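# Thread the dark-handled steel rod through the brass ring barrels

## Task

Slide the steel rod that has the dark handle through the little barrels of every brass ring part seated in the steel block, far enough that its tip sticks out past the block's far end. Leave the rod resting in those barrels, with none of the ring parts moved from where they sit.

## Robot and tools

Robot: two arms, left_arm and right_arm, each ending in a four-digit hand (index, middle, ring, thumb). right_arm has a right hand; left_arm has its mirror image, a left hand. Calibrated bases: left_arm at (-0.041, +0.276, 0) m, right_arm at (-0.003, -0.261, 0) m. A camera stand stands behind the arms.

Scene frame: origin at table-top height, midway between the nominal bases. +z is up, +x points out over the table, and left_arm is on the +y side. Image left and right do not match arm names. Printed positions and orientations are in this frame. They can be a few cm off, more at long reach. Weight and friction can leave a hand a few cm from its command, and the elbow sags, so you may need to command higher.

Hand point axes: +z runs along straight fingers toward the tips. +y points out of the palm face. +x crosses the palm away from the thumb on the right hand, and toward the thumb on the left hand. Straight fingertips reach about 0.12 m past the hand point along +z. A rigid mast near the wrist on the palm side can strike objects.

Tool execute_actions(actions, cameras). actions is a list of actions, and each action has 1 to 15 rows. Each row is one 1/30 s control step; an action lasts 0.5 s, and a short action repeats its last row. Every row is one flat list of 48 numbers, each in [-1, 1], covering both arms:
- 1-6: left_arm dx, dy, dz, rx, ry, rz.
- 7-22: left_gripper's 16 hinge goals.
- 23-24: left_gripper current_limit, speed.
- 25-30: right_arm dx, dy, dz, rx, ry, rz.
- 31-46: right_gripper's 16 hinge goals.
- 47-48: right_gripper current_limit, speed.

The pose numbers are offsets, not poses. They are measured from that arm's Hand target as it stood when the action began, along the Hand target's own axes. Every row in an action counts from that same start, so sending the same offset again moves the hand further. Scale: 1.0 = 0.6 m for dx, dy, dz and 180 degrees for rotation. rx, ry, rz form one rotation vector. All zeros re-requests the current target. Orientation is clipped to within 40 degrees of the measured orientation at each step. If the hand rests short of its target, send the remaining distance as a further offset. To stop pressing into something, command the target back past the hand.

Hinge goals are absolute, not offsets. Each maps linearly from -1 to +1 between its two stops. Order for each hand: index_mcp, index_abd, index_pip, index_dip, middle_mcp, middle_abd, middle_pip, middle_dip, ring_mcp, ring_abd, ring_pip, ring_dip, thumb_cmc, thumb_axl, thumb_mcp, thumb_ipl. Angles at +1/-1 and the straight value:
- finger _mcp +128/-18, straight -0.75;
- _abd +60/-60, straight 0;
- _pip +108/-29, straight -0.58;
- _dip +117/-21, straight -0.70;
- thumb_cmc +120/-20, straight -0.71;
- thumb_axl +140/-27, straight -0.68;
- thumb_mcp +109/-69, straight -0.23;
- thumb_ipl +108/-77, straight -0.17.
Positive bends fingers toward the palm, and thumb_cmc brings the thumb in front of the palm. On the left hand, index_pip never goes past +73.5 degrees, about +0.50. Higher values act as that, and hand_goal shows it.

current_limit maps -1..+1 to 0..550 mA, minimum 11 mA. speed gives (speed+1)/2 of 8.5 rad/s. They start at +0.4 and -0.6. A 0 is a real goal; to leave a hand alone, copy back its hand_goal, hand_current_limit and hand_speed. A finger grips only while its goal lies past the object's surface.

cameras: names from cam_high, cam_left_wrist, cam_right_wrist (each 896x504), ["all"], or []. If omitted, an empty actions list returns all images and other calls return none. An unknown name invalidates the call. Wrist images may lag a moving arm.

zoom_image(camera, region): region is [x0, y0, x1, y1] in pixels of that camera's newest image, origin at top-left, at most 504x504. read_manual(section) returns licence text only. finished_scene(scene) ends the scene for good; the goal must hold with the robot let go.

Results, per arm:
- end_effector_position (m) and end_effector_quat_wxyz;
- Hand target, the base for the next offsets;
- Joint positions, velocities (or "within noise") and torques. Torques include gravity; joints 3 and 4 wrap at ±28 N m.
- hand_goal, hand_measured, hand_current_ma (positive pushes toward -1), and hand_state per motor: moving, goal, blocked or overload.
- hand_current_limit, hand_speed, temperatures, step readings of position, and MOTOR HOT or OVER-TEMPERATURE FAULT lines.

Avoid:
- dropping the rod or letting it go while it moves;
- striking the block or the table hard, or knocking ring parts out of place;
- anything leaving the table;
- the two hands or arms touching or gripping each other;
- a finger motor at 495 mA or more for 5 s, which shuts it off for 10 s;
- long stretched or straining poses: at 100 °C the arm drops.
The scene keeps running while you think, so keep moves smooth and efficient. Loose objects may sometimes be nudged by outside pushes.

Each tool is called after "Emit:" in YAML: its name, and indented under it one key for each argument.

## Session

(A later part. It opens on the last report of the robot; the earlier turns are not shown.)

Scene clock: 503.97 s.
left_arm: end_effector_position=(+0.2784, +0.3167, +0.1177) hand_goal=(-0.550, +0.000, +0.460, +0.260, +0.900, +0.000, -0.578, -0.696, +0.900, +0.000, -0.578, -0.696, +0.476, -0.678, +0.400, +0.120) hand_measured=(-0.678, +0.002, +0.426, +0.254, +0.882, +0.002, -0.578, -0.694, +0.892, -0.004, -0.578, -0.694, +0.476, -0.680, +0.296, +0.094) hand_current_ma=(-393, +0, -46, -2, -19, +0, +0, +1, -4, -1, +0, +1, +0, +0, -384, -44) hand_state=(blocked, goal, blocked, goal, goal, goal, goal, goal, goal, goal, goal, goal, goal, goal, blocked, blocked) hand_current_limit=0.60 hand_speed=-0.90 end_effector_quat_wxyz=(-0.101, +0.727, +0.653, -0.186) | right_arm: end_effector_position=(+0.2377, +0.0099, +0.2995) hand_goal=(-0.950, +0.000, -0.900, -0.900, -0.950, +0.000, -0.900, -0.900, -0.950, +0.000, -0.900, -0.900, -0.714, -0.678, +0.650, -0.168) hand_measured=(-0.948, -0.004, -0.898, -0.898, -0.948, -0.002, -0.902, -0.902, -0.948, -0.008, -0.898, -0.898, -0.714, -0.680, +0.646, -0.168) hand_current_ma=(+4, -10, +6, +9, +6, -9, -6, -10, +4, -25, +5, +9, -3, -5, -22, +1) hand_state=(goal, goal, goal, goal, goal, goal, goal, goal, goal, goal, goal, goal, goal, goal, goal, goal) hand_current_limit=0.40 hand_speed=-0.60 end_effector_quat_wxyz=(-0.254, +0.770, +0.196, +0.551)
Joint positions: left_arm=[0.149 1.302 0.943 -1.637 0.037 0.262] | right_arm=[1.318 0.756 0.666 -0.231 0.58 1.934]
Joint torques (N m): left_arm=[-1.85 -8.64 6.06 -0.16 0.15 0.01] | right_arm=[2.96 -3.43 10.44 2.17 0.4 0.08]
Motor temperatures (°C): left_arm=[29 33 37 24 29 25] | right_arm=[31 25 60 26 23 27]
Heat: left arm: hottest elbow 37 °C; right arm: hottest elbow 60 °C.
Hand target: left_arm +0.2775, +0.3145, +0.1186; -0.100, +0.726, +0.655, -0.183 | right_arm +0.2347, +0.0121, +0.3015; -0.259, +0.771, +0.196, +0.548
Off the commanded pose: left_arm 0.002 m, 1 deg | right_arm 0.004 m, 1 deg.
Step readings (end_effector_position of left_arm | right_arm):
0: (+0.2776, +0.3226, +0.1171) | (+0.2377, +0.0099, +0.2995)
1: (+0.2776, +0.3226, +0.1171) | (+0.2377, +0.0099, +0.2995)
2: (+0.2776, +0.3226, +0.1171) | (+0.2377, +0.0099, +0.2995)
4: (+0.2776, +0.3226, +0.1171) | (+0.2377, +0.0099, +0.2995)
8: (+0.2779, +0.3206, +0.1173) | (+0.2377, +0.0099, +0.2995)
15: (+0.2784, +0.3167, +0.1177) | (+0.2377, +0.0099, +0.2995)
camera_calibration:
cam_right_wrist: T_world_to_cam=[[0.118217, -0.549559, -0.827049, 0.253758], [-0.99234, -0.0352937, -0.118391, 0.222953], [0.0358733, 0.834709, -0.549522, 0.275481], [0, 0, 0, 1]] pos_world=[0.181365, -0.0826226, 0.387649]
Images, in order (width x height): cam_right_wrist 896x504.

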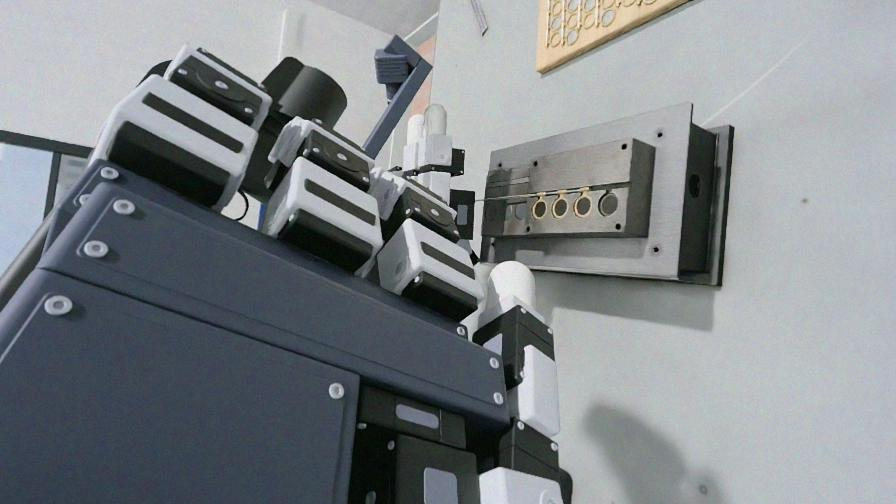

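Emit:
execute_actions:
  actions:
    - [[-0.00159,-0.00081,0.00204,0,0,0,-0.55,0,0.46,0.26,0.9,0,-0.577,-0.696,0.9,0,-0.577,-0.696,0.477,-0.678,0.40,0.12,0.6,-0.9,0,0,0,0,0,0,-0.95,0,-0.9,-0.9,-0.95,0,-0.9,-0.9,-0.95,0,-0.9,-0.9,-0.714,-0.678,0.65,-0.168,0.4,-0.6],[-0.00159,-0.00081,0.00204,0,0,0,-0.55,0,0.46,0.26,0.9,0,-0.577,-0.696,0.9,0,-0.577,-0.696,0.477,-0.678,0.40,0.12,0.6,-0.9,0,0,0,0,0,0,-0.95,0,-0.9,-0.9,-0.95,0,-0.9,-0.9,-0.95,0,-0.9,-0.9,-0.714,-0.678,0.65,-0.168,0.4,-0.6],[-0.00159,-0.00081,0.00204,0,0,0,-0.55,0,0.46,0.26,0.9,0,-0.577,-0.696,0.9,0,-0.577,-0.696,0.477,-0.678,0.40,0.12,0.6,-0.9,0,0,0,0,0,0,-0.95,0,-0.9,-0.9,-0.95,0,-0.9,-0.9,-0.95,0,-0.9,-0.9,-0.714,-0.678,0.65,-0.168,0.4,-0.6],[-0.00988,0.00121,0.00095,0,0,0,-0.55,0,0.46,0.26,0.9,0,-0.577,-0.696,0.9,0,-0.577,-0.696,0.477,-0.678,0.40,0.12,0.6,-0.9,0,0,0,0,0,0,-0.95,0,-0.9,-0.9,-0.95,0,-0.9,-0.9,-0.95,0,-0.9,-0.9,-0.714,-0.678,0.65,-0.168,0.4,-0.6]]
  cameras: ["cam_right_wrist", "cam_high"]

Emit:
zoom_image:
  camera: "cam_right_wrist"
  region: [525, 180, 615, 225]

Emit:
zoom_image:
  camera: "cam_high"
  region: [515, 210, 625, 285]

Scene clock: 506.63 s.
left_arm: end_effector_position=(+0.2775, +0.3105, +0.1168) hand_goal=(-0.550, +0.000, +0.460, +0.260, +0.900, +0.000, -0.578, -0.696, +0.900, +0.000, -0.578, -0.696, +0.476, -0.678, +0.400, +0.120) hand_measured=(-0.678, +0.002, +0.426, +0.254, +0.882, +0.002, -0.578, -0.694, +0.892, -0.004, -0.578, -0.694, +0.476, -0.680, +0.296, +0.094) hand_current_ma=(-393, +0, -46, -2, -19, +0, +0, +1, -4, -1, +0, +1, +0, +0, -384, -44) hand_state=(blocked, goal, blocked, goal, goal, goal, goal, goal, goal, goal, goal, goal, goal, goal, blocked, blocked) hand_current_limit=0.60 hand_speed=-0.90 end_effector_quat_wxyz=(-0.102, +0.727, +0.653, -0.188) | right_arm: end_effector_position=(+0.2377, +0.0099, +0.2995) hand_goal=(-0.950, +0.000, -0.900, -0.900, -0.950, +0.000, -0.900, -0.900, -0.950, +0.000, -0.900, -0.900, -0.714, -0.678, +0.650, -0.168) hand_measured=(-0.948, -0.004, -0.898, -0.898, -0.948, -0.002, -0.902, -0.902, -0.948, -0.008, -0.898, -0.898, -0.714, -0.680, +0.646, -0.168) hand_current_ma=(+4, -10, +6, +9, +6, -9, -6, -10, +4, -25, +5, +9, -3, -5, -22, +1) hand_state=(goal, goal, goal, goal, goal, goal, goal, goal, goal, goal, goal, goal, goal, goal, goal, goal) hand_current_limit=0.40 hand_speed=-0.60 end_effector_quat_wxyz=(-0.254, +0.770, +0.196, +0.551)
Joint positions: left_arm=[0.13 1.3 0.938 -1.637 0.045 0.245] | right_arm=[1.318 0.756 0.666 -0.231 0.58 1.934]
Joint torques (N m): left_arm=[-1.61 -8.88 6.13 -0.2 0.16 0.02] | right_arm=[3.14 -3.37 10.4 2.07 0.33 0.08]
Motor temperatures (°C): left_arm=[29 33 37 24 29 25] | right_arm=[31 25 59 26 23 27]
Heat: left arm: hottest elbow 37 °C; right arm: hottest elbow 59 °C.
Hand target: left_arm +0.2775, +0.3086, +0.1185; -0.100, +0.726, +0.655, -0.183 | right_arm +0.2347, +0.0121, +0.3015; -0.259, +0.771, +0.196, +0.548
Off the commanded pose: left_arm 0.003 m, 1 deg | right_arm 0.004 m, 1 deg.
Step readings (end_effector_position of left_arm | right_arm):
0: (+0.2784, +0.3167, +0.1177) | (+0.2377, +0.0099, +0.2995)
1: (+0.2784, +0.3167, +0.1177) | (+0.2377, +0.0099, +0.2995)
2: (+0.2783, +0.3167, +0.1175) | (+0.2377, +0.0099, +0.2995)
4: (+0.2777, +0.3165, +0.1173) | (+0.2377, +0.0099, +0.2995)
8: (+0.2772, +0.3133, +0.1167) | (+0.2377, +0.0099, +0.2995)
15: (+0.2775, +0.3103, +0.1168) | (+0.2377, +0.0099, +0.2995)
camera_calibration:
cam_right_wrist: T_world_to_cam=[[0.118217, -0.549559, -0.827049, 0.253758], [-0.99234, -0.0352937, -0.118391, 0.222953], [0.0358733, 0.834709, -0.549522, 0.275481], [0, 0, 0, 1]] pos_world=[0.181365, -0.0826226, 0.387649]
Images, in order (width x height): cam_high 896x504, cam_right_wrist 896x504.

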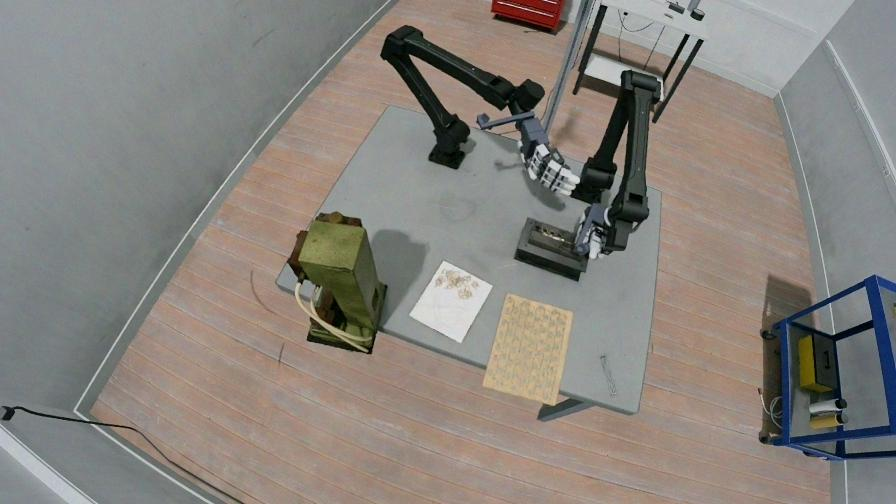

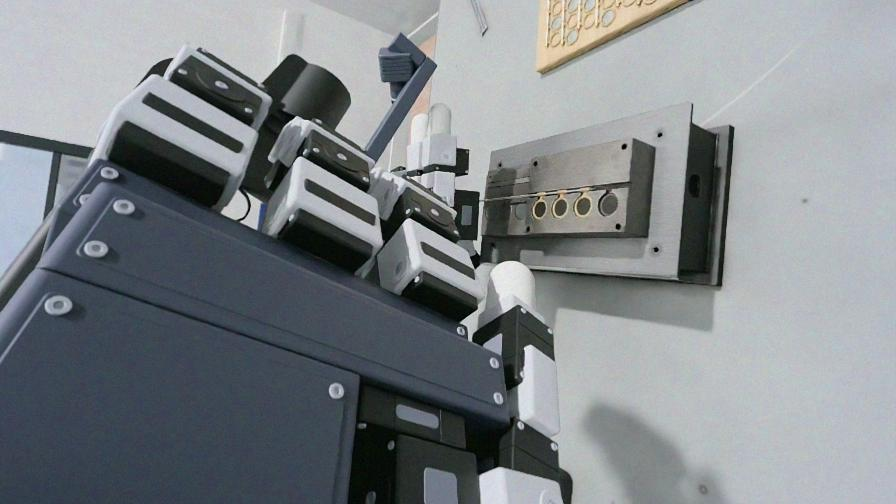

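Scaled by 5.600 from the camera's 896x504 image, which has a finer 1280x720 frame.

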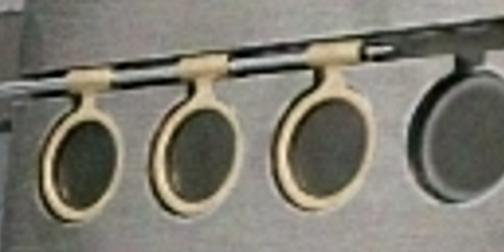

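Scaled by 4.582 from the camera's 896x504 image, which has a finer 1280x720 frame.

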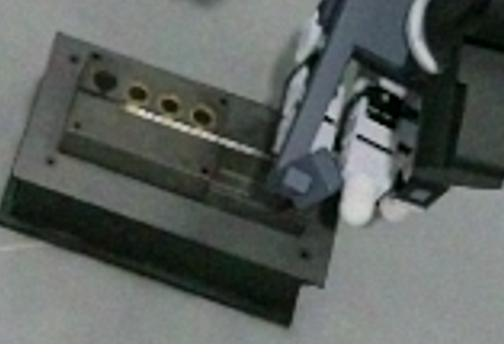

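Emit:
zoom_image:
  camera: "cam_right_wrist"
  region: [380, 90, 560, 290]

Emit:
zoom_image:
  camera: "cam_high"
  region: [560, 190, 660, 270]

Scaled by 2.520 from the camera's 896x504 image, which has a finer 1280x720 frame.

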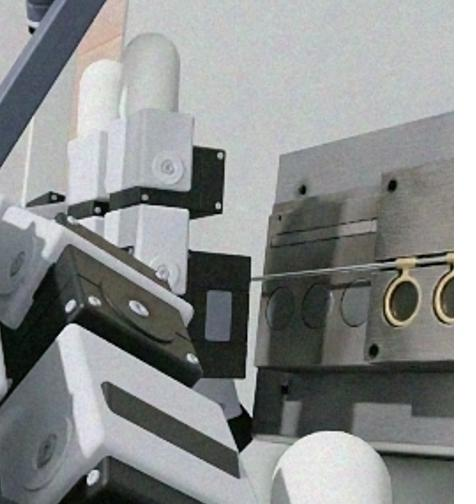

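Scaled by 5.040 from the camera's 896x504 image, which has a finer 1280x720 frame.

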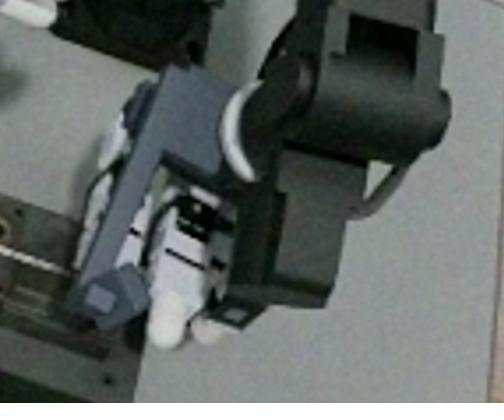

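Emit:
execute_actions:
  actions:
    - [[0,0,0,0,0,0,-0.55,0,0.46,0.26,0.9,0,-0.577,-0.696,0.9,0,-0.577,-0.696,0.477,-0.678,0.40,0.12,0.6,-0.9,-0.02957,-0.05372,-0.06815,0.0271,0.0394,-0.0792,-0.95,0,-0.9,-0.9,-0.95,0,-0.9,-0.9,-0.95,0,-0.9,-0.9,-0.714,-0.678,0.65,-0.168,0.4,-0.6]]
    - [[0,0,0,0,0,0,-0.55,0,0.46,0.26,0.9,0,-0.577,-0.696,0.9,0,-0.577,-0.696,0.477,-0.678,0.40,0.12,0.6,-0.9,-0.0353,-0.08915,-0.03778,0.0271,0.0394,-0.0792,-0.95,0,-0.9,-0.9,-0.95,0,-0.9,-0.9,-0.95,0,-0.9,-0.9,-0.714,-0.678,0.65,-0.168,0.4,-0.6]]
    - [[0,0,0,0,0,0,-0.55,0,0.46,0.26,0.9,0,-0.577,-0.696,0.9,0,-0.577,-0.696,0.477,-0.678,0.40,0.12,0.6,-0.9,-0.03923,-0.11303,0.00253,0.0271,0.0394,-0.0792,-0.95,0,-0.9,-0.9,-0.95,0,-0.9,-0.9,-0.95,0,-0.9,-0.9,-0.714,-0.678,0.65,-0.168,0.4,-0.6]]
    - [[0,0,0,0,0,0,-0.55,0,0.46,0.26,0.9,0,-0.577,-0.696,0.9,0,-0.577,-0.696,0.477,-0.678,0.40,0.12,0.6,-0.9,0,0,0,0,0,0,-0.95,0,-0.9,-0.9,-0.95,0,-0.9,-0.9,-0.95,0,-0.9,-0.9,-0.714,-0.678,0.65,-0.168,0.4,-0.6]]
  cameras: ["cam_right_wrist"]

Scene clock: 515.43 s.
left_arm: end_effector_position=(+0.2775, +0.3106, +0.1168) hand_goal=(-0.550, +0.000, +0.460, +0.260, +0.900, +0.000, -0.578, -0.696, +0.900, +0.000, -0.578, -0.696, +0.476, -0.678, +0.400, +0.120) hand_measured=(-0.678, +0.002, +0.426, +0.254, +0.882, +0.002, -0.578, -0.694, +0.892, -0.004, -0.578, -0.694, +0.476, -0.680, +0.296, +0.094) hand_current_ma=(-393, +0, -46, -2, -19, +0, +0, +1, -4, -1, +0, +1, +0, +0, -384, -44) hand_state=(blocked, goal, blocked, goal, goal, goal, goal, goal, goal, goal, goal, goal, goal, goal, blocked, blocked) hand_current_limit=0.60 hand_speed=-0.90 end_effector_quat_wxyz=(-0.102, +0.727, +0.653, -0.188) | right_arm: end_effector_position=(+0.0771, +0.0708, +0.2422) hand_goal=(-0.950, +0.000, -0.900, -0.900, -0.950, +0.000, -0.900, -0.900, -0.950, +0.000, -0.900, -0.900, -0.714, -0.678, +0.650, -0.168) hand_measured=(-0.954, -0.004, -0.898, -0.898, -0.954, -0.002, -0.900, -0.902, -0.954, -0.008, -0.898, -0.898, -0.714, -0.678, +0.646, -0.168) hand_current_ma=(-14, -10, +5, +9, -11, -9, -3, -9, -12, -25, +4, +9, -2, -3, -22, +1) hand_state=(goal, goal, goal, goal, goal, goal, goal, goal, goal, goal, goal, goal, goal, goal, goal, goal) hand_current_limit=0.40 hand_speed=-0.60 end_effector_quat_wxyz=(-0.174, +0.499, +0.477, +0.703)
Joint positions: left_arm=[0.13 1.3 0.938 -1.637 0.045 0.244] | right_arm=[1.95 1.17 0.266 0.983 0.912 0.988]
Joint torques (N m): left_arm=[-1.38 -9 6.01 -0.24 0.18 -0.04] | right_arm=[2.14 -3.55 6.34 2.8 -0.21 -0.14]
Motor temperatures (°C): left_arm=[29 33 36 24 29 25] | right_arm=[31 25 57 26 23 27]
Heat: left arm: hottest elbow 36 °C; right arm: hottest elbow 57 °C.
Hand target: left_arm +0.2775, +0.3086, +0.1185; -0.100, +0.726, +0.655, -0.183 | right_arm +0.0800, +0.0701, +0.2399; -0.167, +0.497, +0.478, +0.705
Off the commanded pose: left_arm 0.003 m, 1 deg | right_arm 0.004 m, 1 deg.
Step readings (end_effector_position of left_arm | right_arm):
0: (+0.2775, +0.3106, +0.1168) | (+0.2377, +0.0099, +0.2995)
1: (+0.2775, +0.3106, +0.1168) | (+0.2375, +0.0096, +0.2996)
2: (+0.2775, +0.3106, +0.1168) | (+0.2360, +0.0073, +0.3000)
4: (+0.2775, +0.3106, +0.1168) | (+0.2245, +0.0059, +0.2998)
8: (+0.2775, +0.3106, +0.1168) | (+0.1924, +0.0108, +0.2919)
15: (+0.2775, +0.3106, +0.1168) | (+0.1816, +0.0111, +0.2940)
16: (+0.2775, +0.3106, +0.1168) | (+0.1814, +0.0110, +0.2949)
17: (+0.2775, +0.3106, +0.1168) | (+0.1793, +0.0106, +0.2961)
19: (+0.2775, +0.3106, +0.1168) | (+0.1680, +0.0117, +0.2954)
23: (+0.2775, +0.3106, +0.1168) | (+0.1359, +0.0244, +0.2815)
30: (+0.2775, +0.3106, +0.1168) | (+0.1270, +0.0286, +0.2751)
31: (+0.2775, +0.3106, +0.1168) | (+0.1268, +0.0290, +0.2760)
32: (+0.2775, +0.3106, +0.1168) | (+0.1242, +0.0313, +0.2760)
34: (+0.2775, +0.3106, +0.1168) | (+0.1140, +0.0390, +0.2717)
38: (+0.2775, +0.3106, +0.1168) | (+0.0872, +0.0580, +0.2445)
45: (+0.2775, +0.3106, +0.1168) | (+0.0801, +0.0670, +0.2325)
46: (+0.2775, +0.3106, +0.1168) | (+0.0797, +0.0678, +0.2341)
47: (+0.2775, +0.3106, +0.1168) | (+0.0793, +0.0683, +0.2357)
49: (+0.2775, +0.3106, +0.1168) | (+0.0786, +0.0694, +0.2385)
53: (+0.2775, +0.3106, +0.1168) | (+0.0774, +0.0711, +0.2407)
60: (+0.2775, +0.3106, +0.1168) | (+0.0773, +0.0707, +0.2407)
camera_calibration:
cam_right_wrist: T_world_to_cam=[[0.789274, -0.514002, -0.335929, 0.085627], [-0.584264, -0.46035, -0.668366, 0.190717], [0.188896, 0.723796, -0.663655, 0.222666], [0, 0, 0, 1]] pos_world=[0.00178498, -0.0293561, 0.304007]
Images, in order (width x height): cam_right_wrist 896x504.

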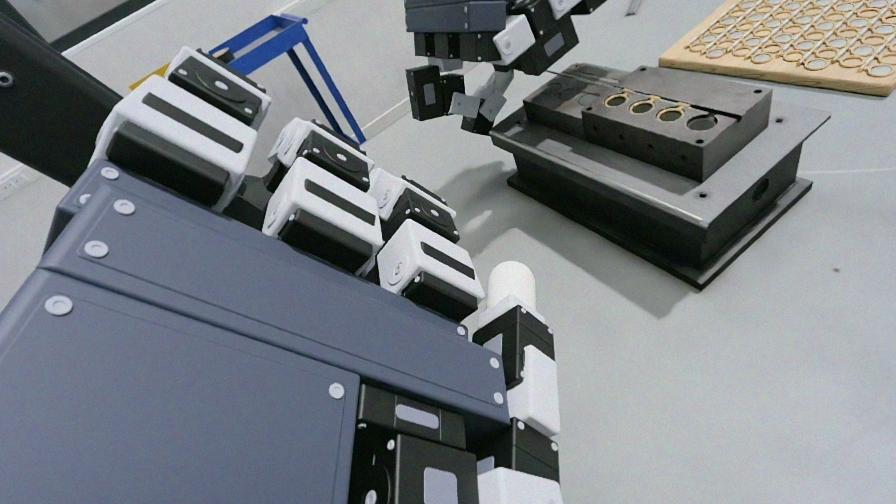

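Emit:
zoom_image:
  camera: "cam_right_wrist"
  region: [400, 10, 620, 160]

Emit:
zoom_image:
  camera: "cam_right_wrist"
  region: [600, 80, 720, 150]

Scaled by 2.291 from the camera's 896x504 image, which has a finer 1280x720 frame.

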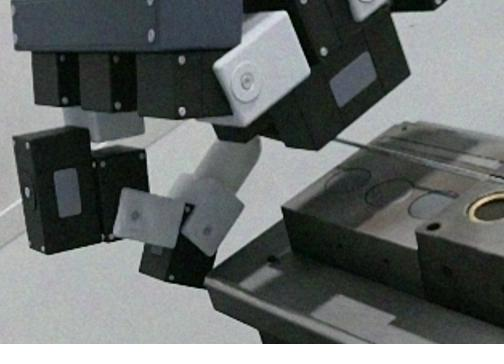

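Scaled by 4.200 from the camera's 896x504 image, which has a finer 1280x720 frame.

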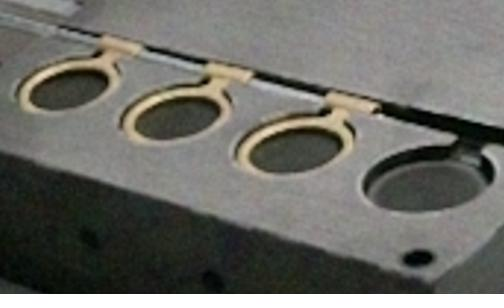

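Emit:
execute_actions:
  actions:
    - [[0,0,0,0,0,0,-0.68,0,0.43,0.254,0.9,0,-0.577,-0.696,0.9,0,-0.577,-0.696,0.477,-0.678,0.30,0.096,0.4,-0.95,0,0,0,0,0,0,-0.95,0,-0.9,-0.9,-0.95,0,-0.9,-0.9,-0.95,0,-0.9,-0.9,-0.714,-0.678,0.65,-0.168,0.4,-0.6]]
  cameras: ["cam_right_wrist"]

Emit:
zoom_image:
  camera: "cam_right_wrist"
  region: [400, 10, 620, 160]

Scene clock: 523.93 s.
left_arm: end_effector_position=(+0.2775, +0.3106, +0.1168) hand_goal=(-0.680, +0.000, +0.430, +0.254, +0.900, +0.000, -0.578, -0.696, +0.900, +0.000, -0.578, -0.696, +0.476, -0.678, +0.300, +0.096) hand_measured=(-0.684, +0.002, +0.414, +0.252, +0.882, +0.002, -0.578, -0.694, +0.892, -0.004, -0.578, -0.694, +0.476, -0.678, +0.292, +0.086) hand_current_ma=(-2, +0, -13, -1, -19, +0, +0, +1, -4, -1, +0, +1, +0, +0, -8, -9) hand_state=(goal, goal, goal, goal, goal, goal, goal, goal, goal, goal, goal, goal, goal, goal, goal, goal) hand_current_limit=0.40 hand_speed=-0.95 end_effector_quat_wxyz=(-0.102, +0.727, +0.653, -0.188) | right_arm: end_effector_position=(+0.0772, +0.0708, +0.2424) hand_goal=(-0.950, +0.000, -0.900, -0.900, -0.950, +0.000, -0.900, -0.900, -0.950, +0.000, -0.900, -0.900, -0.714, -0.678, +0.650, -0.168) hand_measured=(-0.954, -0.004, -0.898, -0.898, -0.954, -0.002, -0.900, -0.902, -0.954, -0.008, -0.898, -0.898, -0.714, -0.678, +0.646, -0.168) hand_current_ma=(-14, -10, +5, +9, -11, -9, -3, -9, -12, -25, +4, +9, -2, -3, -22, +1) hand_state=(goal, goal, goal, goal, goal, goal, goal, goal, goal, goal, goal, goal, goal, goal, goal, goal) hand_current_limit=0.40 hand_speed=-0.60 end_effector_quat_wxyz=(-0.173, +0.498, +0.476, +0.703)
Joint positions: left_arm=[0.13 1.3 0.938 -1.637 0.045 0.244] | right_arm=[1.95 1.172 0.266 0.987 0.912 0.985]
Joint torques (N m): left_arm=[-1.61 -8.82 6.28 -0.09 0.18 -0.03] | right_arm=[1.49 -3.55 6.24 2.77 -0.22 -0.22]
Motor temperatures (°C): left_arm=[29 33 36 24 29 25] | right_arm=[31 25 55 26 23 27]
Heat: left arm: hottest elbow 36 °C; right arm: hottest elbow 55 °C.
Hand target: left_arm +0.2775, +0.3086, +0.1185; -0.100, +0.726, +0.655, -0.183 | right_arm +0.0801, +0.0701, +0.2399; -0.167, +0.497, +0.477, +0.705
Off the commanded pose: left_arm 0.003 m, 1 deg | right_arm 0.004 m, 1 deg.
Step readings (end_effector_position of left_arm | right_arm):
0: (+0.2775, +0.3106, +0.1168) | (+0.0771, +0.0708, +0.2422)
1: (+0.2775, +0.3106, +0.1168) | (+0.0771, +0.0708, +0.2422)
2: (+0.2775, +0.3106, +0.1168) | (+0.0771, +0.0708, +0.2423)
4: (+0.2775, +0.3106, +0.1168) | (+0.0771, +0.0708, +0.2424)
8: (+0.2775, +0.3106, +0.1168) | (+0.0772, +0.0708, +0.2423)
15: (+0.2775, +0.3106, +0.1168) | (+0.0772, +0.0708, +0.2423)
camera_calibration:
cam_right_wrist: T_world_to_cam=[[0.789438, -0.51405, -0.33547, 0.0855379], [-0.583684, -0.459479, -0.669471, 0.191122], [0.19, 0.724315, -0.662773, 0.222341], [0, 0, 0, 1]] pos_world=[0.00178332, -0.0292575, 0.304008]
Images, in order (width x height): cam_right_wrist 896x504.

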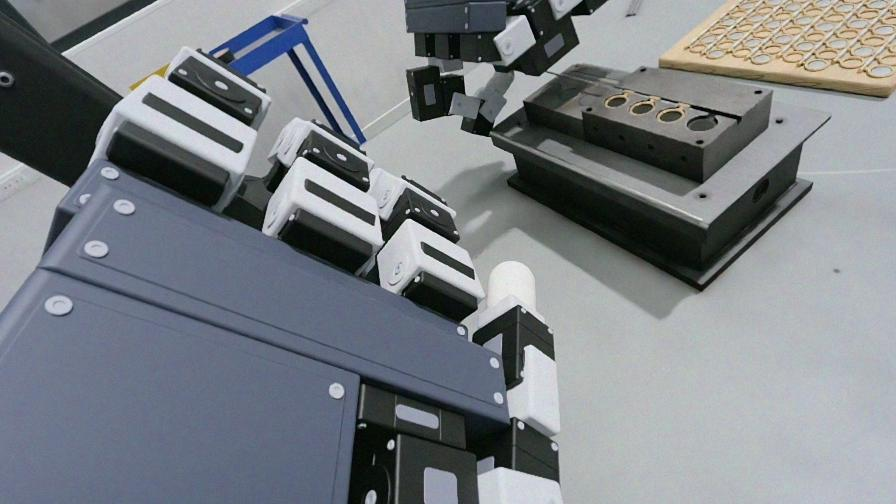

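Scaled by 2.291 from the camera's 896x504 image, which has a finer 1280x720 frame.

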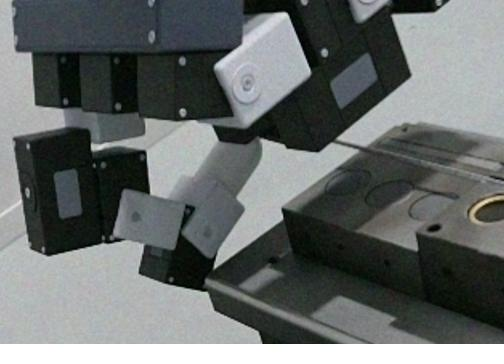

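Emit:
execute_actions:
  actions:
    - [[0,0,0,0,0,0,-0.68,0,0.43,0.254,0.9,0,-0.577,-0.696,0.9,0,-0.577,-0.696,0.477,-0.678,0.10,0.096,0.4,-0.9,0,0,0,0,0,0,-0.95,0,-0.9,-0.9,-0.95,0,-0.9,-0.9,-0.95,0,-0.9,-0.9,-0.714,-0.678,0.65,-0.168,0.4,-0.6]]
  cameras: ["cam_right_wrist", "cam_high"]

Emit:
zoom_image:
  camera: "cam_right_wrist"
  region: [400, 10, 620, 160]

Emit:
zoom_image:
  camera: "cam_right_wrist"
  region: [530, 60, 690, 140]

Scene clock: 525.50 s.
left_arm: end_effector_position=(+0.2775, +0.3106, +0.1169) hand_goal=(-0.680, +0.000, +0.430, +0.254, +0.900, +0.000, -0.578, -0.696, +0.900, +0.000, -0.578, -0.696, +0.476, -0.678, +0.100, +0.096) hand_measured=(-0.680, +0.002, +0.424, +0.252, +0.882, +0.002, -0.578, -0.694, +0.892, -0.004, -0.578, -0.694, +0.476, -0.678, +0.106, +0.094) hand_current_ma=(+0, +0, -3, -1, -19, +0, +0, +1, -4, -1, +0, +1, +0, +0, +5, -1) hand_state=(goal, goal, goal, goal, goal, goal, goal, goal, goal, goal, goal, goal, goal, goal, goal, goal) hand_current_limit=0.40 hand_speed=-0.90 end_effector_quat_wxyz=(-0.102, +0.727, +0.653, -0.187) | right_arm: end_effector_position=(+0.0772, +0.0708, +0.2424) hand_goal=(-0.950, +0.000, -0.900, -0.900, -0.950, +0.000, -0.900, -0.900, -0.950, +0.000, -0.900, -0.900, -0.714, -0.678, +0.650, -0.168) hand_measured=(-0.954, -0.004, -0.898, -0.898, -0.954, -0.002, -0.900, -0.902, -0.954, -0.008, -0.898, -0.898, -0.714, -0.678, +0.646, -0.168) hand_current_ma=(-14, -10, +5, +9, -11, -9, -3, -9, -12, -25, +4, +9, -2, -3, -22, +1) hand_state=(goal, goal, goal, goal, goal, goal, goal, goal, goal, goal, goal, goal, goal, goal, goal, goal) hand_current_limit=0.40 hand_speed=-0.60 end_effector_quat_wxyz=(-0.173, +0.498, +0.476, +0.703)
Joint positions: left_arm=[0.13 1.3 0.938 -1.637 0.045 0.244] | right_arm=[1.95 1.172 0.266 0.987 0.912 0.985]
Joint torques (N m): left_arm=[-1.61 -8.53 6.19 -0.25 0.17 -0.02] | right_arm=[2.2 -4.01 6.22 2.93 -0.23 -0.2]
Motor temperatures (°C): left_arm=[29 33 36 24 29 25] | right_arm=[31 25 55 26 23 27]
Heat: left arm: hottest elbow 36 °C; right arm: hottest elbow 55 °C.
Hand target: left_arm +0.2775, +0.3086, +0.1186; -0.100, +0.726, +0.655, -0.183 | right_arm +0.0801, +0.0701, +0.2399; -0.167, +0.497, +0.477, +0.705
Off the commanded pose: left_arm 0.003 m, 1 deg | right_arm 0.004 m, 1 deg.
Step readings (end_effector_position of left_arm | right_arm):
0: (+0.2775, +0.3106, +0.1168) | (+0.0772, +0.0708, +0.2424)
1: (+0.2775, +0.3106, +0.1168) | (+0.0772, +0.0708, +0.2424)
2: (+0.2775, +0.3106, +0.1168) | (+0.0772, +0.0708, +0.2424)
4: (+0.2775, +0.3106, +0.1168) | (+0.0772, +0.0708, +0.2424)
8: (+0.2775, +0.3106, +0.1169) | (+0.0772, +0.0708, +0.2424)
15: (+0.2775, +0.3106, +0.1169) | (+0.0772, +0.0708, +0.2424)
camera_calibration:
cam_right_wrist: T_world_to_cam=[[0.789438, -0.51405, -0.33547, 0.0855379], [-0.583684, -0.459479, -0.669471, 0.191122], [0.19, 0.724315, -0.662773, 0.222341], [0, 0, 0, 1]] pos_world=[0.00178332, -0.0292575, 0.304008]
Images, in order (width x height): cam_high 896x504, cam_right_wrist 896x504.

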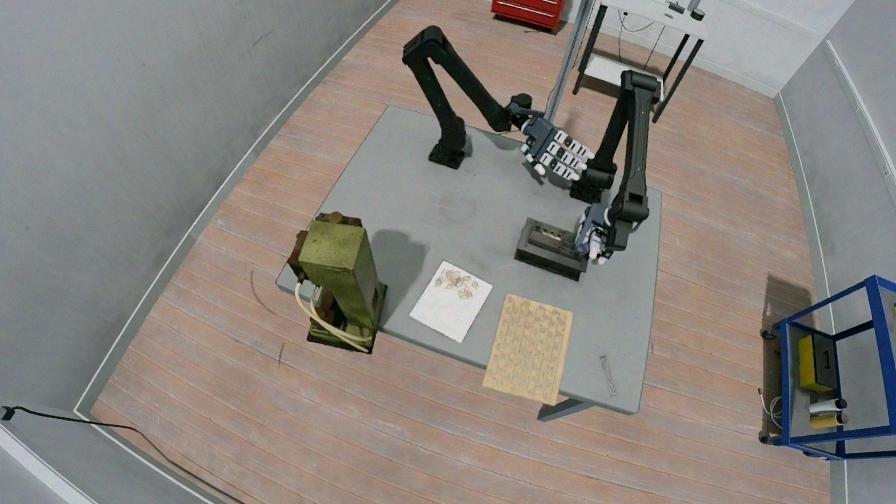

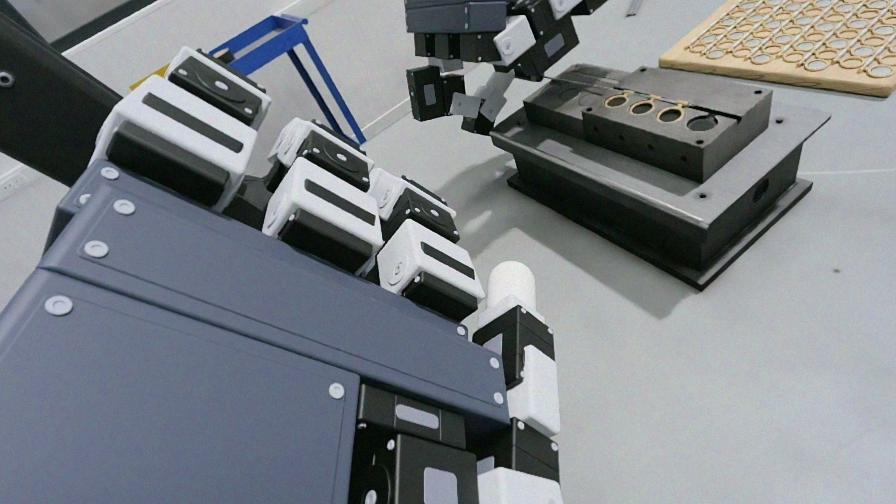

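Scaled by 2.291 from the camera's 896x504 image, which has a finer 1280x720 frame.

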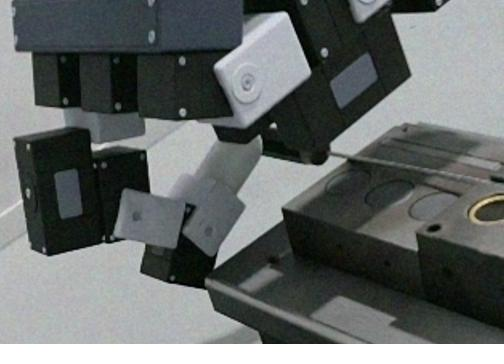

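Scaled by 3.150 from the camera's 896x504 image, which has a finer 1280x720 frame.

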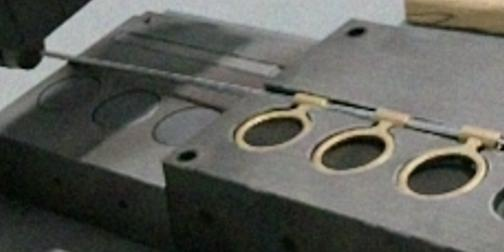

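Emit:
zoom_image:
  camera: "cam_right_wrist"
  region: [600, 75, 720, 145]

Emit:
zoom_image:
  camera: "cam_right_wrist"
  region: [500, 55, 620, 125]

Scaled by 4.200 from the camera's 896x504 image, which has a finer 1280x720 frame.

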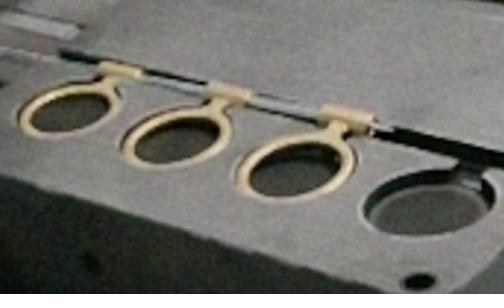

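Scaled by 4.200 from the camera's 896x504 image, which has a finer 1280x720 frame.

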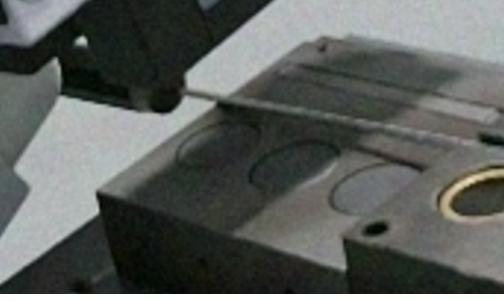

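Emit:
zoom_image:
  camera: "cam_right_wrist"
  region: [530, 60, 630, 110]

Emit:
zoom_image:
  camera: "cam_right_wrist"
  region: [610, 75, 710, 125]

Scaled by 5.040 from the camera's 896x504 image, which has a finer 1280x720 frame.

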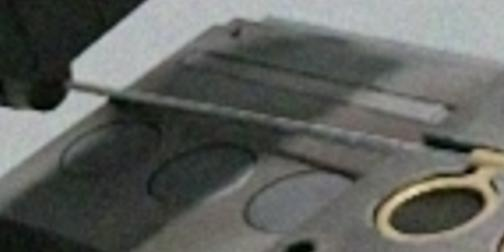

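Scaled by 5.040 from the camera's 896x504 image, which has a finer 1280x720 frame.

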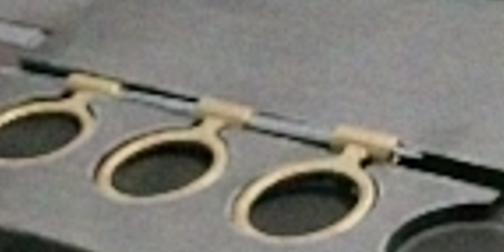

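Emit:
execute_actions:
  actions:
    - [[0,0,0,0,0,0,-0.68,0,0.43,0.254,0.9,0,-0.577,-0.696,0.9,0,-0.577,-0.696,0.477,-0.678,0.30,0.096,0.4,-0.9,0,0,0,0,0,0,-0.95,0,-0.9,-0.9,-0.95,0,-0.9,-0.9,-0.95,0,-0.9,-0.9,-0.714,-0.678,0.65,-0.168,0.4,-0.6]]
  cameras: ["cam_right_wrist"]

Emit:
zoom_image:
  camera: "cam_right_wrist"
  region: [440, 30, 580, 130]

Emit:
zoom_image:
  camera: "cam_right_wrist"
  region: [610, 75, 710, 125]

Scene clock: 532.53 s.
left_arm: end_effector_position=(+0.2775, +0.3106, +0.1169) hand_goal=(-0.680, +0.000, +0.430, +0.254, +0.900, +0.000, -0.578, -0.696, +0.900, +0.000, -0.578, -0.696, +0.476, -0.678, +0.300, +0.096) hand_measured=(-0.680, +0.002, +0.424, +0.252, +0.882, +0.002, -0.578, -0.694, +0.892, -0.004, -0.578, -0.694, +0.476, -0.678, +0.298, +0.094) hand_current_ma=(+0, +0, -3, -1, -19, +0, +0, +1, -4, -1, +0, +1, +0, +0, +0, -1) hand_state=(goal, goal, goal, goal, goal, goal, goal, goal, goal, goal, goal, goal, goal, goal, goal, goal) hand_current_limit=0.40 hand_speed=-0.90 end_effector_quat_wxyz=(-0.102, +0.727, +0.653, -0.187) | right_arm: end_effector_position=(+0.0772, +0.0708, +0.2424) hand_goal=(-0.950, +0.000, -0.900, -0.900, -0.950, +0.000, -0.900, -0.900, -0.950, +0.000, -0.900, -0.900, -0.714, -0.678, +0.650, -0.168) hand_measured=(-0.954, -0.004, -0.898, -0.898, -0.954, -0.002, -0.900, -0.902, -0.954, -0.008, -0.898, -0.898, -0.714, -0.678, +0.646, -0.168) hand_current_ma=(-14, -10, +5, +9, -11, -9, -3, -9, -12, -25, +4, +9, -2, -3, -22, +1) hand_state=(goal, goal, goal, goal, goal, goal, goal, goal, goal, goal, goal, goal, goal, goal, goal, goal) hand_current_limit=0.40 hand_speed=-0.60 end_effector_quat_wxyz=(-0.173, +0.498, +0.476, +0.703)
Joint positions: left_arm=[0.13 1.3 0.938 -1.637 0.045 0.244] | right_arm=[1.95 1.172 0.266 0.987 0.912 0.985]
Joint torques (N m): left_arm=[-1.67 -8.47 6.13 -0.17 0.14 -0.04] | right_arm=[1.67 -4.01 5.97 2.86 -0.18 -0.2]
Heat: left arm: hottest elbow 36 °C; right arm: hottest elbow 53 °C.
Hand target: left_arm +0.2775, +0.3086, +0.1186; -0.100, +0.726, +0.655, -0.183 | right_arm +0.0801, +0.0701, +0.2399; -0.167, +0.497, +0.477, +0.705
Off the commanded pose: left_arm 0.003 m, 1 deg | right_arm 0.004 m, 1 deg.
Step readings (end_effector_position of left_arm | right_arm):
0: (+0.2775, +0.3106, +0.1169) | (+0.0772, +0.0708, +0.2424)
1: (+0.2775, +0.3106, +0.1169) | (+0.0772, +0.0708, +0.2424)
2: (+0.2775, +0.3106, +0.1169) | (+0.0772, +0.0708, +0.2424)
4: (+0.2775, +0.3106, +0.1169) | (+0.0772, +0.0708, +0.2424)
8: (+0.2775, +0.3106, +0.1169) | (+0.0772, +0.0708, +0.2424)
15: (+0.2775, +0.3106, +0.1169) | (+0.0772, +0.0708, +0.2424)
camera_calibration:
cam_right_wrist: T_world_to_cam=[[0.789438, -0.51405, -0.33547, 0.0855379], [-0.583684, -0.459479, -0.669471, 0.191122], [0.19, 0.724315, -0.662773, 0.222341], [0, 0, 0, 1]] pos_world=[0.00178332, -0.0292575, 0.304008]
Images, in order (width x height): cam_right_wrist 896x504.

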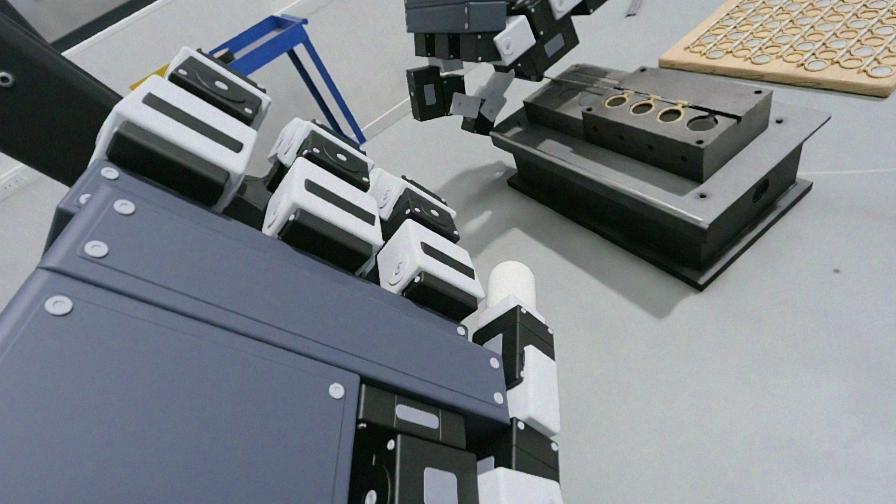

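Scaled by 3.600 from the camera's 896x504 image, which has a finer 1280x720 frame.

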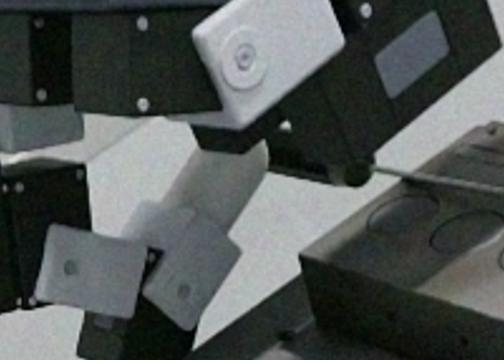

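Scaled by 5.040 from the camera's 896x504 image, which has a finer 1280x720 frame.

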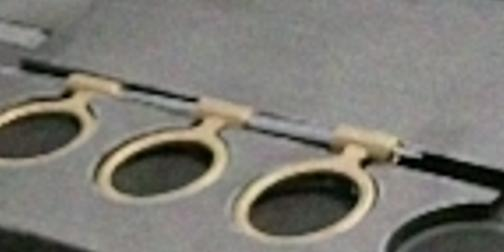

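Emit:
execute_actions:
  actions:
    - [[0,0,0,0,0,0,-0.66,0,0.43,0.254,0.9,0,-0.577,-0.696,0.9,0,-0.577,-0.696,0.477,-0.678,0.45,0.12,0.5,-0.9,0,0,0,0,0,0,-0.95,0,-0.9,-0.9,-0.95,0,-0.9,-0.9,-0.95,0,-0.9,-0.9,-0.714,-0.678,0.65,-0.168,0.4,-0.6]]
  cameras: ["cam_right_wrist"]

Emit:
zoom_image:
  camera: "cam_right_wrist"
  region: [440, 30, 580, 130]

Emit:
zoom_image:
  camera: "cam_right_wrist"
  region: [610, 75, 710, 125]

Scene clock: 537.40 s.
left_arm: end_effector_position=(+0.2775, +0.3106, +0.1169) hand_goal=(-0.660, +0.000, +0.430, +0.254, +0.900, +0.000, -0.578, -0.696, +0.900, +0.000, -0.578, -0.696, +0.476, -0.678, +0.450, +0.120) hand_measured=(-0.682, +0.002, +0.422, +0.256, +0.882, +0.002, -0.578, -0.694, +0.892, -0.004, -0.578, -0.694, +0.476, -0.678, +0.380, +0.108) hand_current_ma=(-25, +0, -4, +0, -19, +0, +0, +1, -4, -1, +0, +1, +0, +0, -204, -14) hand_state=(blocked, goal, goal, goal, goal, goal, goal, goal, goal, goal, goal, goal, goal, goal, blocked, goal) hand_current_limit=0.50 hand_speed=-0.90 end_effector_quat_wxyz=(-0.102, +0.727, +0.653, -0.187) | right_arm: end_effector_position=(+0.0772, +0.0708, +0.2424) hand_goal=(-0.950, +0.000, -0.900, -0.900, -0.950, +0.000, -0.900, -0.900, -0.950, +0.000, -0.900, -0.900, -0.714, -0.678, +0.650, -0.168) hand_measured=(-0.954, -0.004, -0.898, -0.898, -0.954, -0.002, -0.900, -0.902, -0.954, -0.008, -0.898, -0.898, -0.714, -0.678, +0.646, -0.168) hand_current_ma=(-14, -10, +5, +9, -11, -9, -3, -9, -12, -25, +4, +9, -2, -3, -22, +1) hand_state=(goal, goal, goal, goal, goal, goal, goal, goal, goal, goal, goal, goal, goal, goal, goal, goal) hand_current_limit=0.40 hand_speed=-0.60 end_effector_quat_wxyz=(-0.173, +0.498, +0.476, +0.703)
Joint positions: left_arm=[0.13 1.3 0.938 -1.637 0.045 0.244] | right_arm=[1.95 1.172 0.266 0.987 0.912 0.985]
Joint torques (N m): left_arm=[-1.2 -9 6.12 -0.24 0.15 -0.01] | right_arm=[2.08 -3.25 6.45 2.8 -0.18 -0.19]
Heat: left arm: hottest elbow 36 °C; right arm: hottest elbow 53 °C.
Hand target: left_arm +0.2775, +0.3086, +0.1186; -0.100, +0.726, +0.655, -0.183 | right_arm +0.0801, +0.0701, +0.2399; -0.167, +0.497, +0.477, +0.705
Off the commanded pose: left_arm 0.003 m, 1 deg | right_arm 0.004 m, 1 deg.
Step readings (end_effector_position of left_arm | right_arm):
0: (+0.2775, +0.3106, +0.1169) | (+0.0772, +0.0708, +0.2424)
1: (+0.2775, +0.3106, +0.1169) | (+0.0772, +0.0708, +0.2424)
2: (+0.2775, +0.3106, +0.1169) | (+0.0772, +0.0708, +0.2424)
4: (+0.2775, +0.3106, +0.1169) | (+0.0772, +0.0708, +0.2424)
8: (+0.2775, +0.3106, +0.1169) | (+0.0772, +0.0708, +0.2424)
15: (+0.2775, +0.3106, +0.1169) | (+0.0772, +0.0708, +0.2424)
camera_calibration:
cam_right_wrist: T_world_to_cam=[[0.789438, -0.51405, -0.33547, 0.0855379], [-0.583684, -0.459479, -0.669471, 0.191122], [0.19, 0.724315, -0.662773, 0.222341], [0, 0, 0, 1]] pos_world=[0.00178332, -0.0292575, 0.304008]
Images, in order (width x height): cam_right_wrist 896x504.

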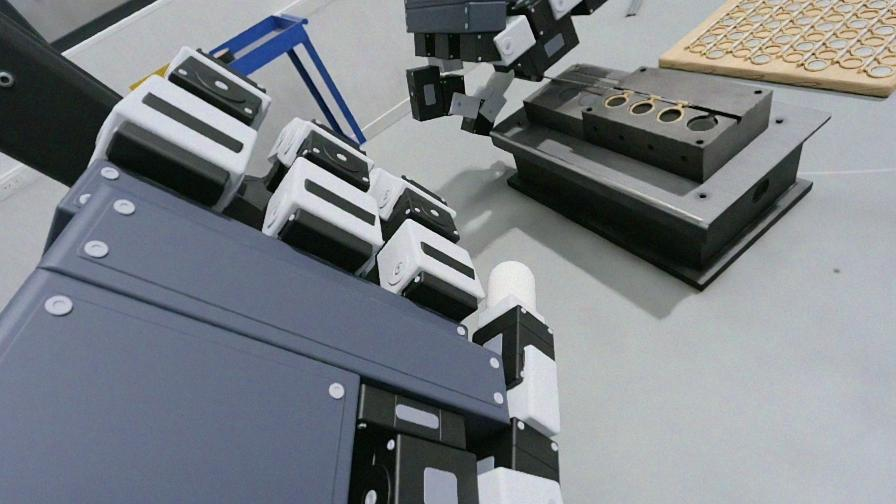

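Scaled by 3.600 from the camera's 896x504 image, which has a finer 1280x720 frame.

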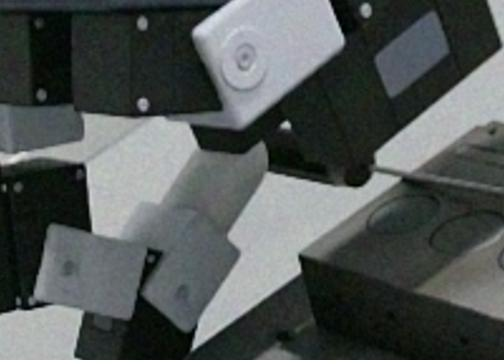

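Scaled by 5.040 from the camera's 896x504 image, which has a finer 1280x720 frame.

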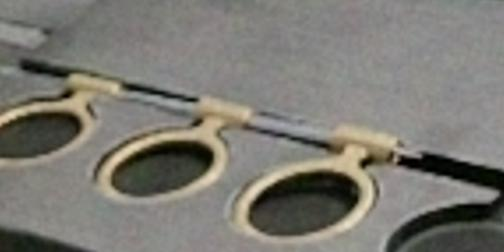

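Emit:
execute_actions:
  actions:
    - [[0,0,0,0,0,0,-0.58,0,0.45,0.27,0.9,0,-0.577,-0.696,0.9,0,-0.577,-0.696,0.477,-0.678,0.48,0.13,0.6,-0.9,0,0,0,0,0,0,-0.95,0,-0.9,-0.9,-0.95,0,-0.9,-0.9,-0.95,0,-0.9,-0.9,-0.714,-0.678,0.65,-0.168,0.4,-0.6]]
    - [[-0.00135,-0.00385,-0.00912,-0.00598,0.00147,0.00026,-0.58,0,0.45,0.27,0.9,0,-0.577,-0.696,0.9,0,-0.577,-0.696,0.477,-0.678,0.48,0.13,0.6,-0.9,0,0,0,0,0,0,-0.95,0,-0.9,-0.9,-0.95,0,-0.9,-0.9,-0.95,0,-0.9,-0.9,-0.714,-0.678,0.65,-0.168,0.4,-0.6]]
  cameras: ["cam_right_wrist"]

Emit:
zoom_image:
  camera: "cam_right_wrist"
  region: [440, 30, 580, 130]

Emit:
zoom_image:
  camera: "cam_right_wrist"
  region: [610, 75, 710, 125]

Scene clock: 540.13 s.
left_arm: end_effector_position=(+0.2777, +0.3106, +0.1239) hand_goal=(-0.580, +0.000, +0.450, +0.270, +0.900, +0.000, -0.578, -0.696, +0.900, +0.000, -0.578, -0.696, +0.476, -0.678, +0.480, +0.130) hand_measured=(-0.680, +0.002, +0.422, +0.266, +0.882, +0.002, -0.578, -0.694, +0.892, -0.004, -0.578, -0.694, +0.476, -0.678, +0.386, +0.108) hand_current_ma=(-268, +0, -32, -2, -19, +0, +0, +1, -4, -1, +0, +1, +0, +0, -333, -37) hand_state=(blocked, goal, blocked, goal, goal, goal, goal, goal, goal, goal, goal, goal, goal, goal, blocked, blocked) hand_current_limit=0.60 hand_speed=-0.90 end_effector_quat_wxyz=(-0.095, +0.729, +0.655, -0.178) | right_arm: end_effector_position=(+0.0772, +0.0708, +0.2424) hand_goal=(-0.950, +0.000, -0.900, -0.900, -0.950, +0.000, -0.900, -0.900, -0.950, +0.000, -0.900, -0.900, -0.714, -0.678, +0.650, -0.168) hand_measured=(-0.954, -0.004, -0.898, -0.898, -0.954, -0.002, -0.900, -0.902, -0.954, -0.008, -0.898, -0.898, -0.714, -0.678, +0.646, -0.168) hand_current_ma=(-14, -10, +5, +9, -11, -9, -3, -9, -12, -25, +4, +9, -2, -3, -22, +1) hand_state=(goal, goal, goal, goal, goal, goal, goal, goal, goal, goal, goal, goal, goal, goal, goal, goal) hand_current_limit=0.40 hand_speed=-0.60 end_effector_quat_wxyz=(-0.173, +0.498, +0.476, +0.703)
Joint positions: left_arm=[0.13 1.277 0.938 -1.637 0.045 0.244] | right_arm=[1.95 1.172 0.266 0.987 0.912 0.985]
Joint torques (N m): left_arm=[-1.79 -8.35 6.45 -0.25 0.17 -0.05] | right_arm=[1.44 -4.13 6.39 3.02 -0.19 -0.13]
Heat: left arm: hottest elbow 36 °C; right arm: hottest elbow 52 °C.
Hand target: left_arm +0.2775, +0.3086, +0.1246; -0.094, +0.728, +0.656, -0.175 | right_arm +0.0801, +0.0701, +0.2399; -0.167, +0.497, +0.477, +0.705
Off the commanded pose: left_arm 0.002 m, 0 deg | right_arm 0.004 m, 1 deg.
Step readings (end_effector_position of left_arm | right_arm):
0: (+0.2775, +0.3106, +0.1169) | (+0.0772, +0.0708, +0.2424)
1: (+0.2775, +0.3106, +0.1169) | (+0.0772, +0.0708, +0.2424)
2: (+0.2775, +0.3106, +0.1169) | (+0.0772, +0.0708, +0.2424)
4: (+0.2775, +0.3106, +0.1169) | (+0.0772, +0.0708, +0.2424)
8: (+0.2775, +0.3106, +0.1169) | (+0.0772, +0.0708, +0.2424)
15: (+0.2775, +0.3106, +0.1169) | (+0.0772, +0.0708, +0.2424)
16: (+0.2775, +0.3106, +0.1171) | (+0.0772, +0.0708, +0.2424)
17: (+0.2775, +0.3106, +0.1173) | (+0.0772, +0.0708, +0.2424)
19: (+0.2775, +0.3106, +0.1185) | (+0.0772, +0.0708, +0.2424)
23: (+0.2777, +0.3106, +0.1225) | (+0.0772, +0.0708, +0.2424)
30: (+0.2777, +0.3106, +0.1239) | (+0.0772, +0.0708, +0.2424)
camera_calibration:
cam_right_wrist: T_world_to_cam=[[0.789438, -0.51405, -0.33547, 0.0855379], [-0.583684, -0.459479, -0.669471, 0.191122], [0.19, 0.724315, -0.662773, 0.222341], [0, 0, 0, 1]] pos_world=[0.00178332, -0.0292575, 0.304008]
Images, in order (width x height): cam_right_wrist 896x504.

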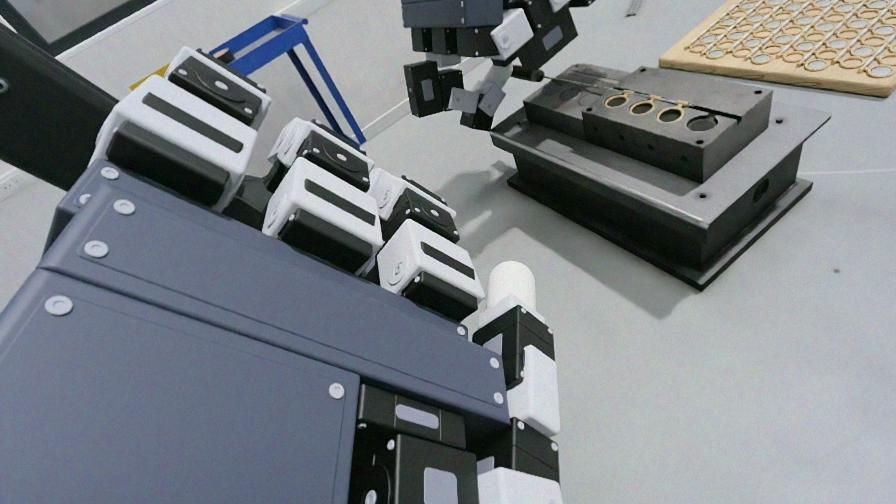

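Scaled by 3.600 from the camera's 896x504 image, which has a finer 1280x720 frame.

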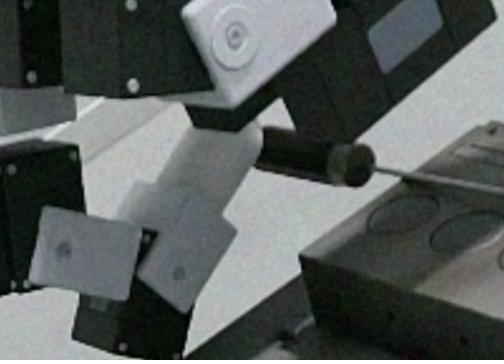

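Scaled by 5.040 from the camera's 896x504 image, which has a finer 1280x720 frame.

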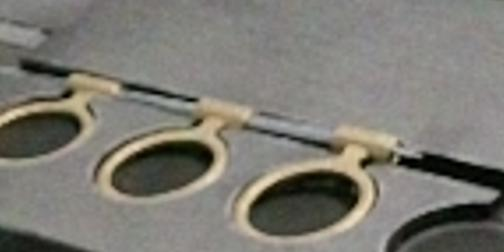

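Emit:
zoom_image:
  camera: "cam_right_wrist"
  region: [500, 50, 600, 100]

Emit:
zoom_image:
  camera: "cam_right_wrist"
  region: [480, 40, 560, 100]

Scaled by 5.040 from the camera's 896x504 image, which has a finer 1280x720 frame.

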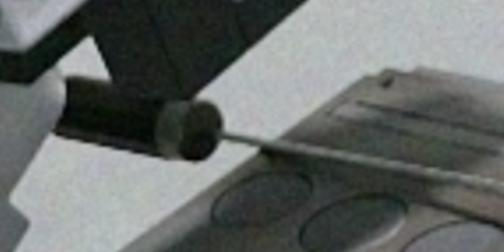

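Scaled by 6.300 from the camera's 896x504 image, which has a finer 1280x720 frame.

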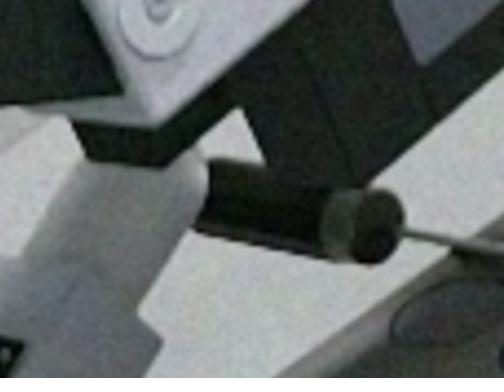

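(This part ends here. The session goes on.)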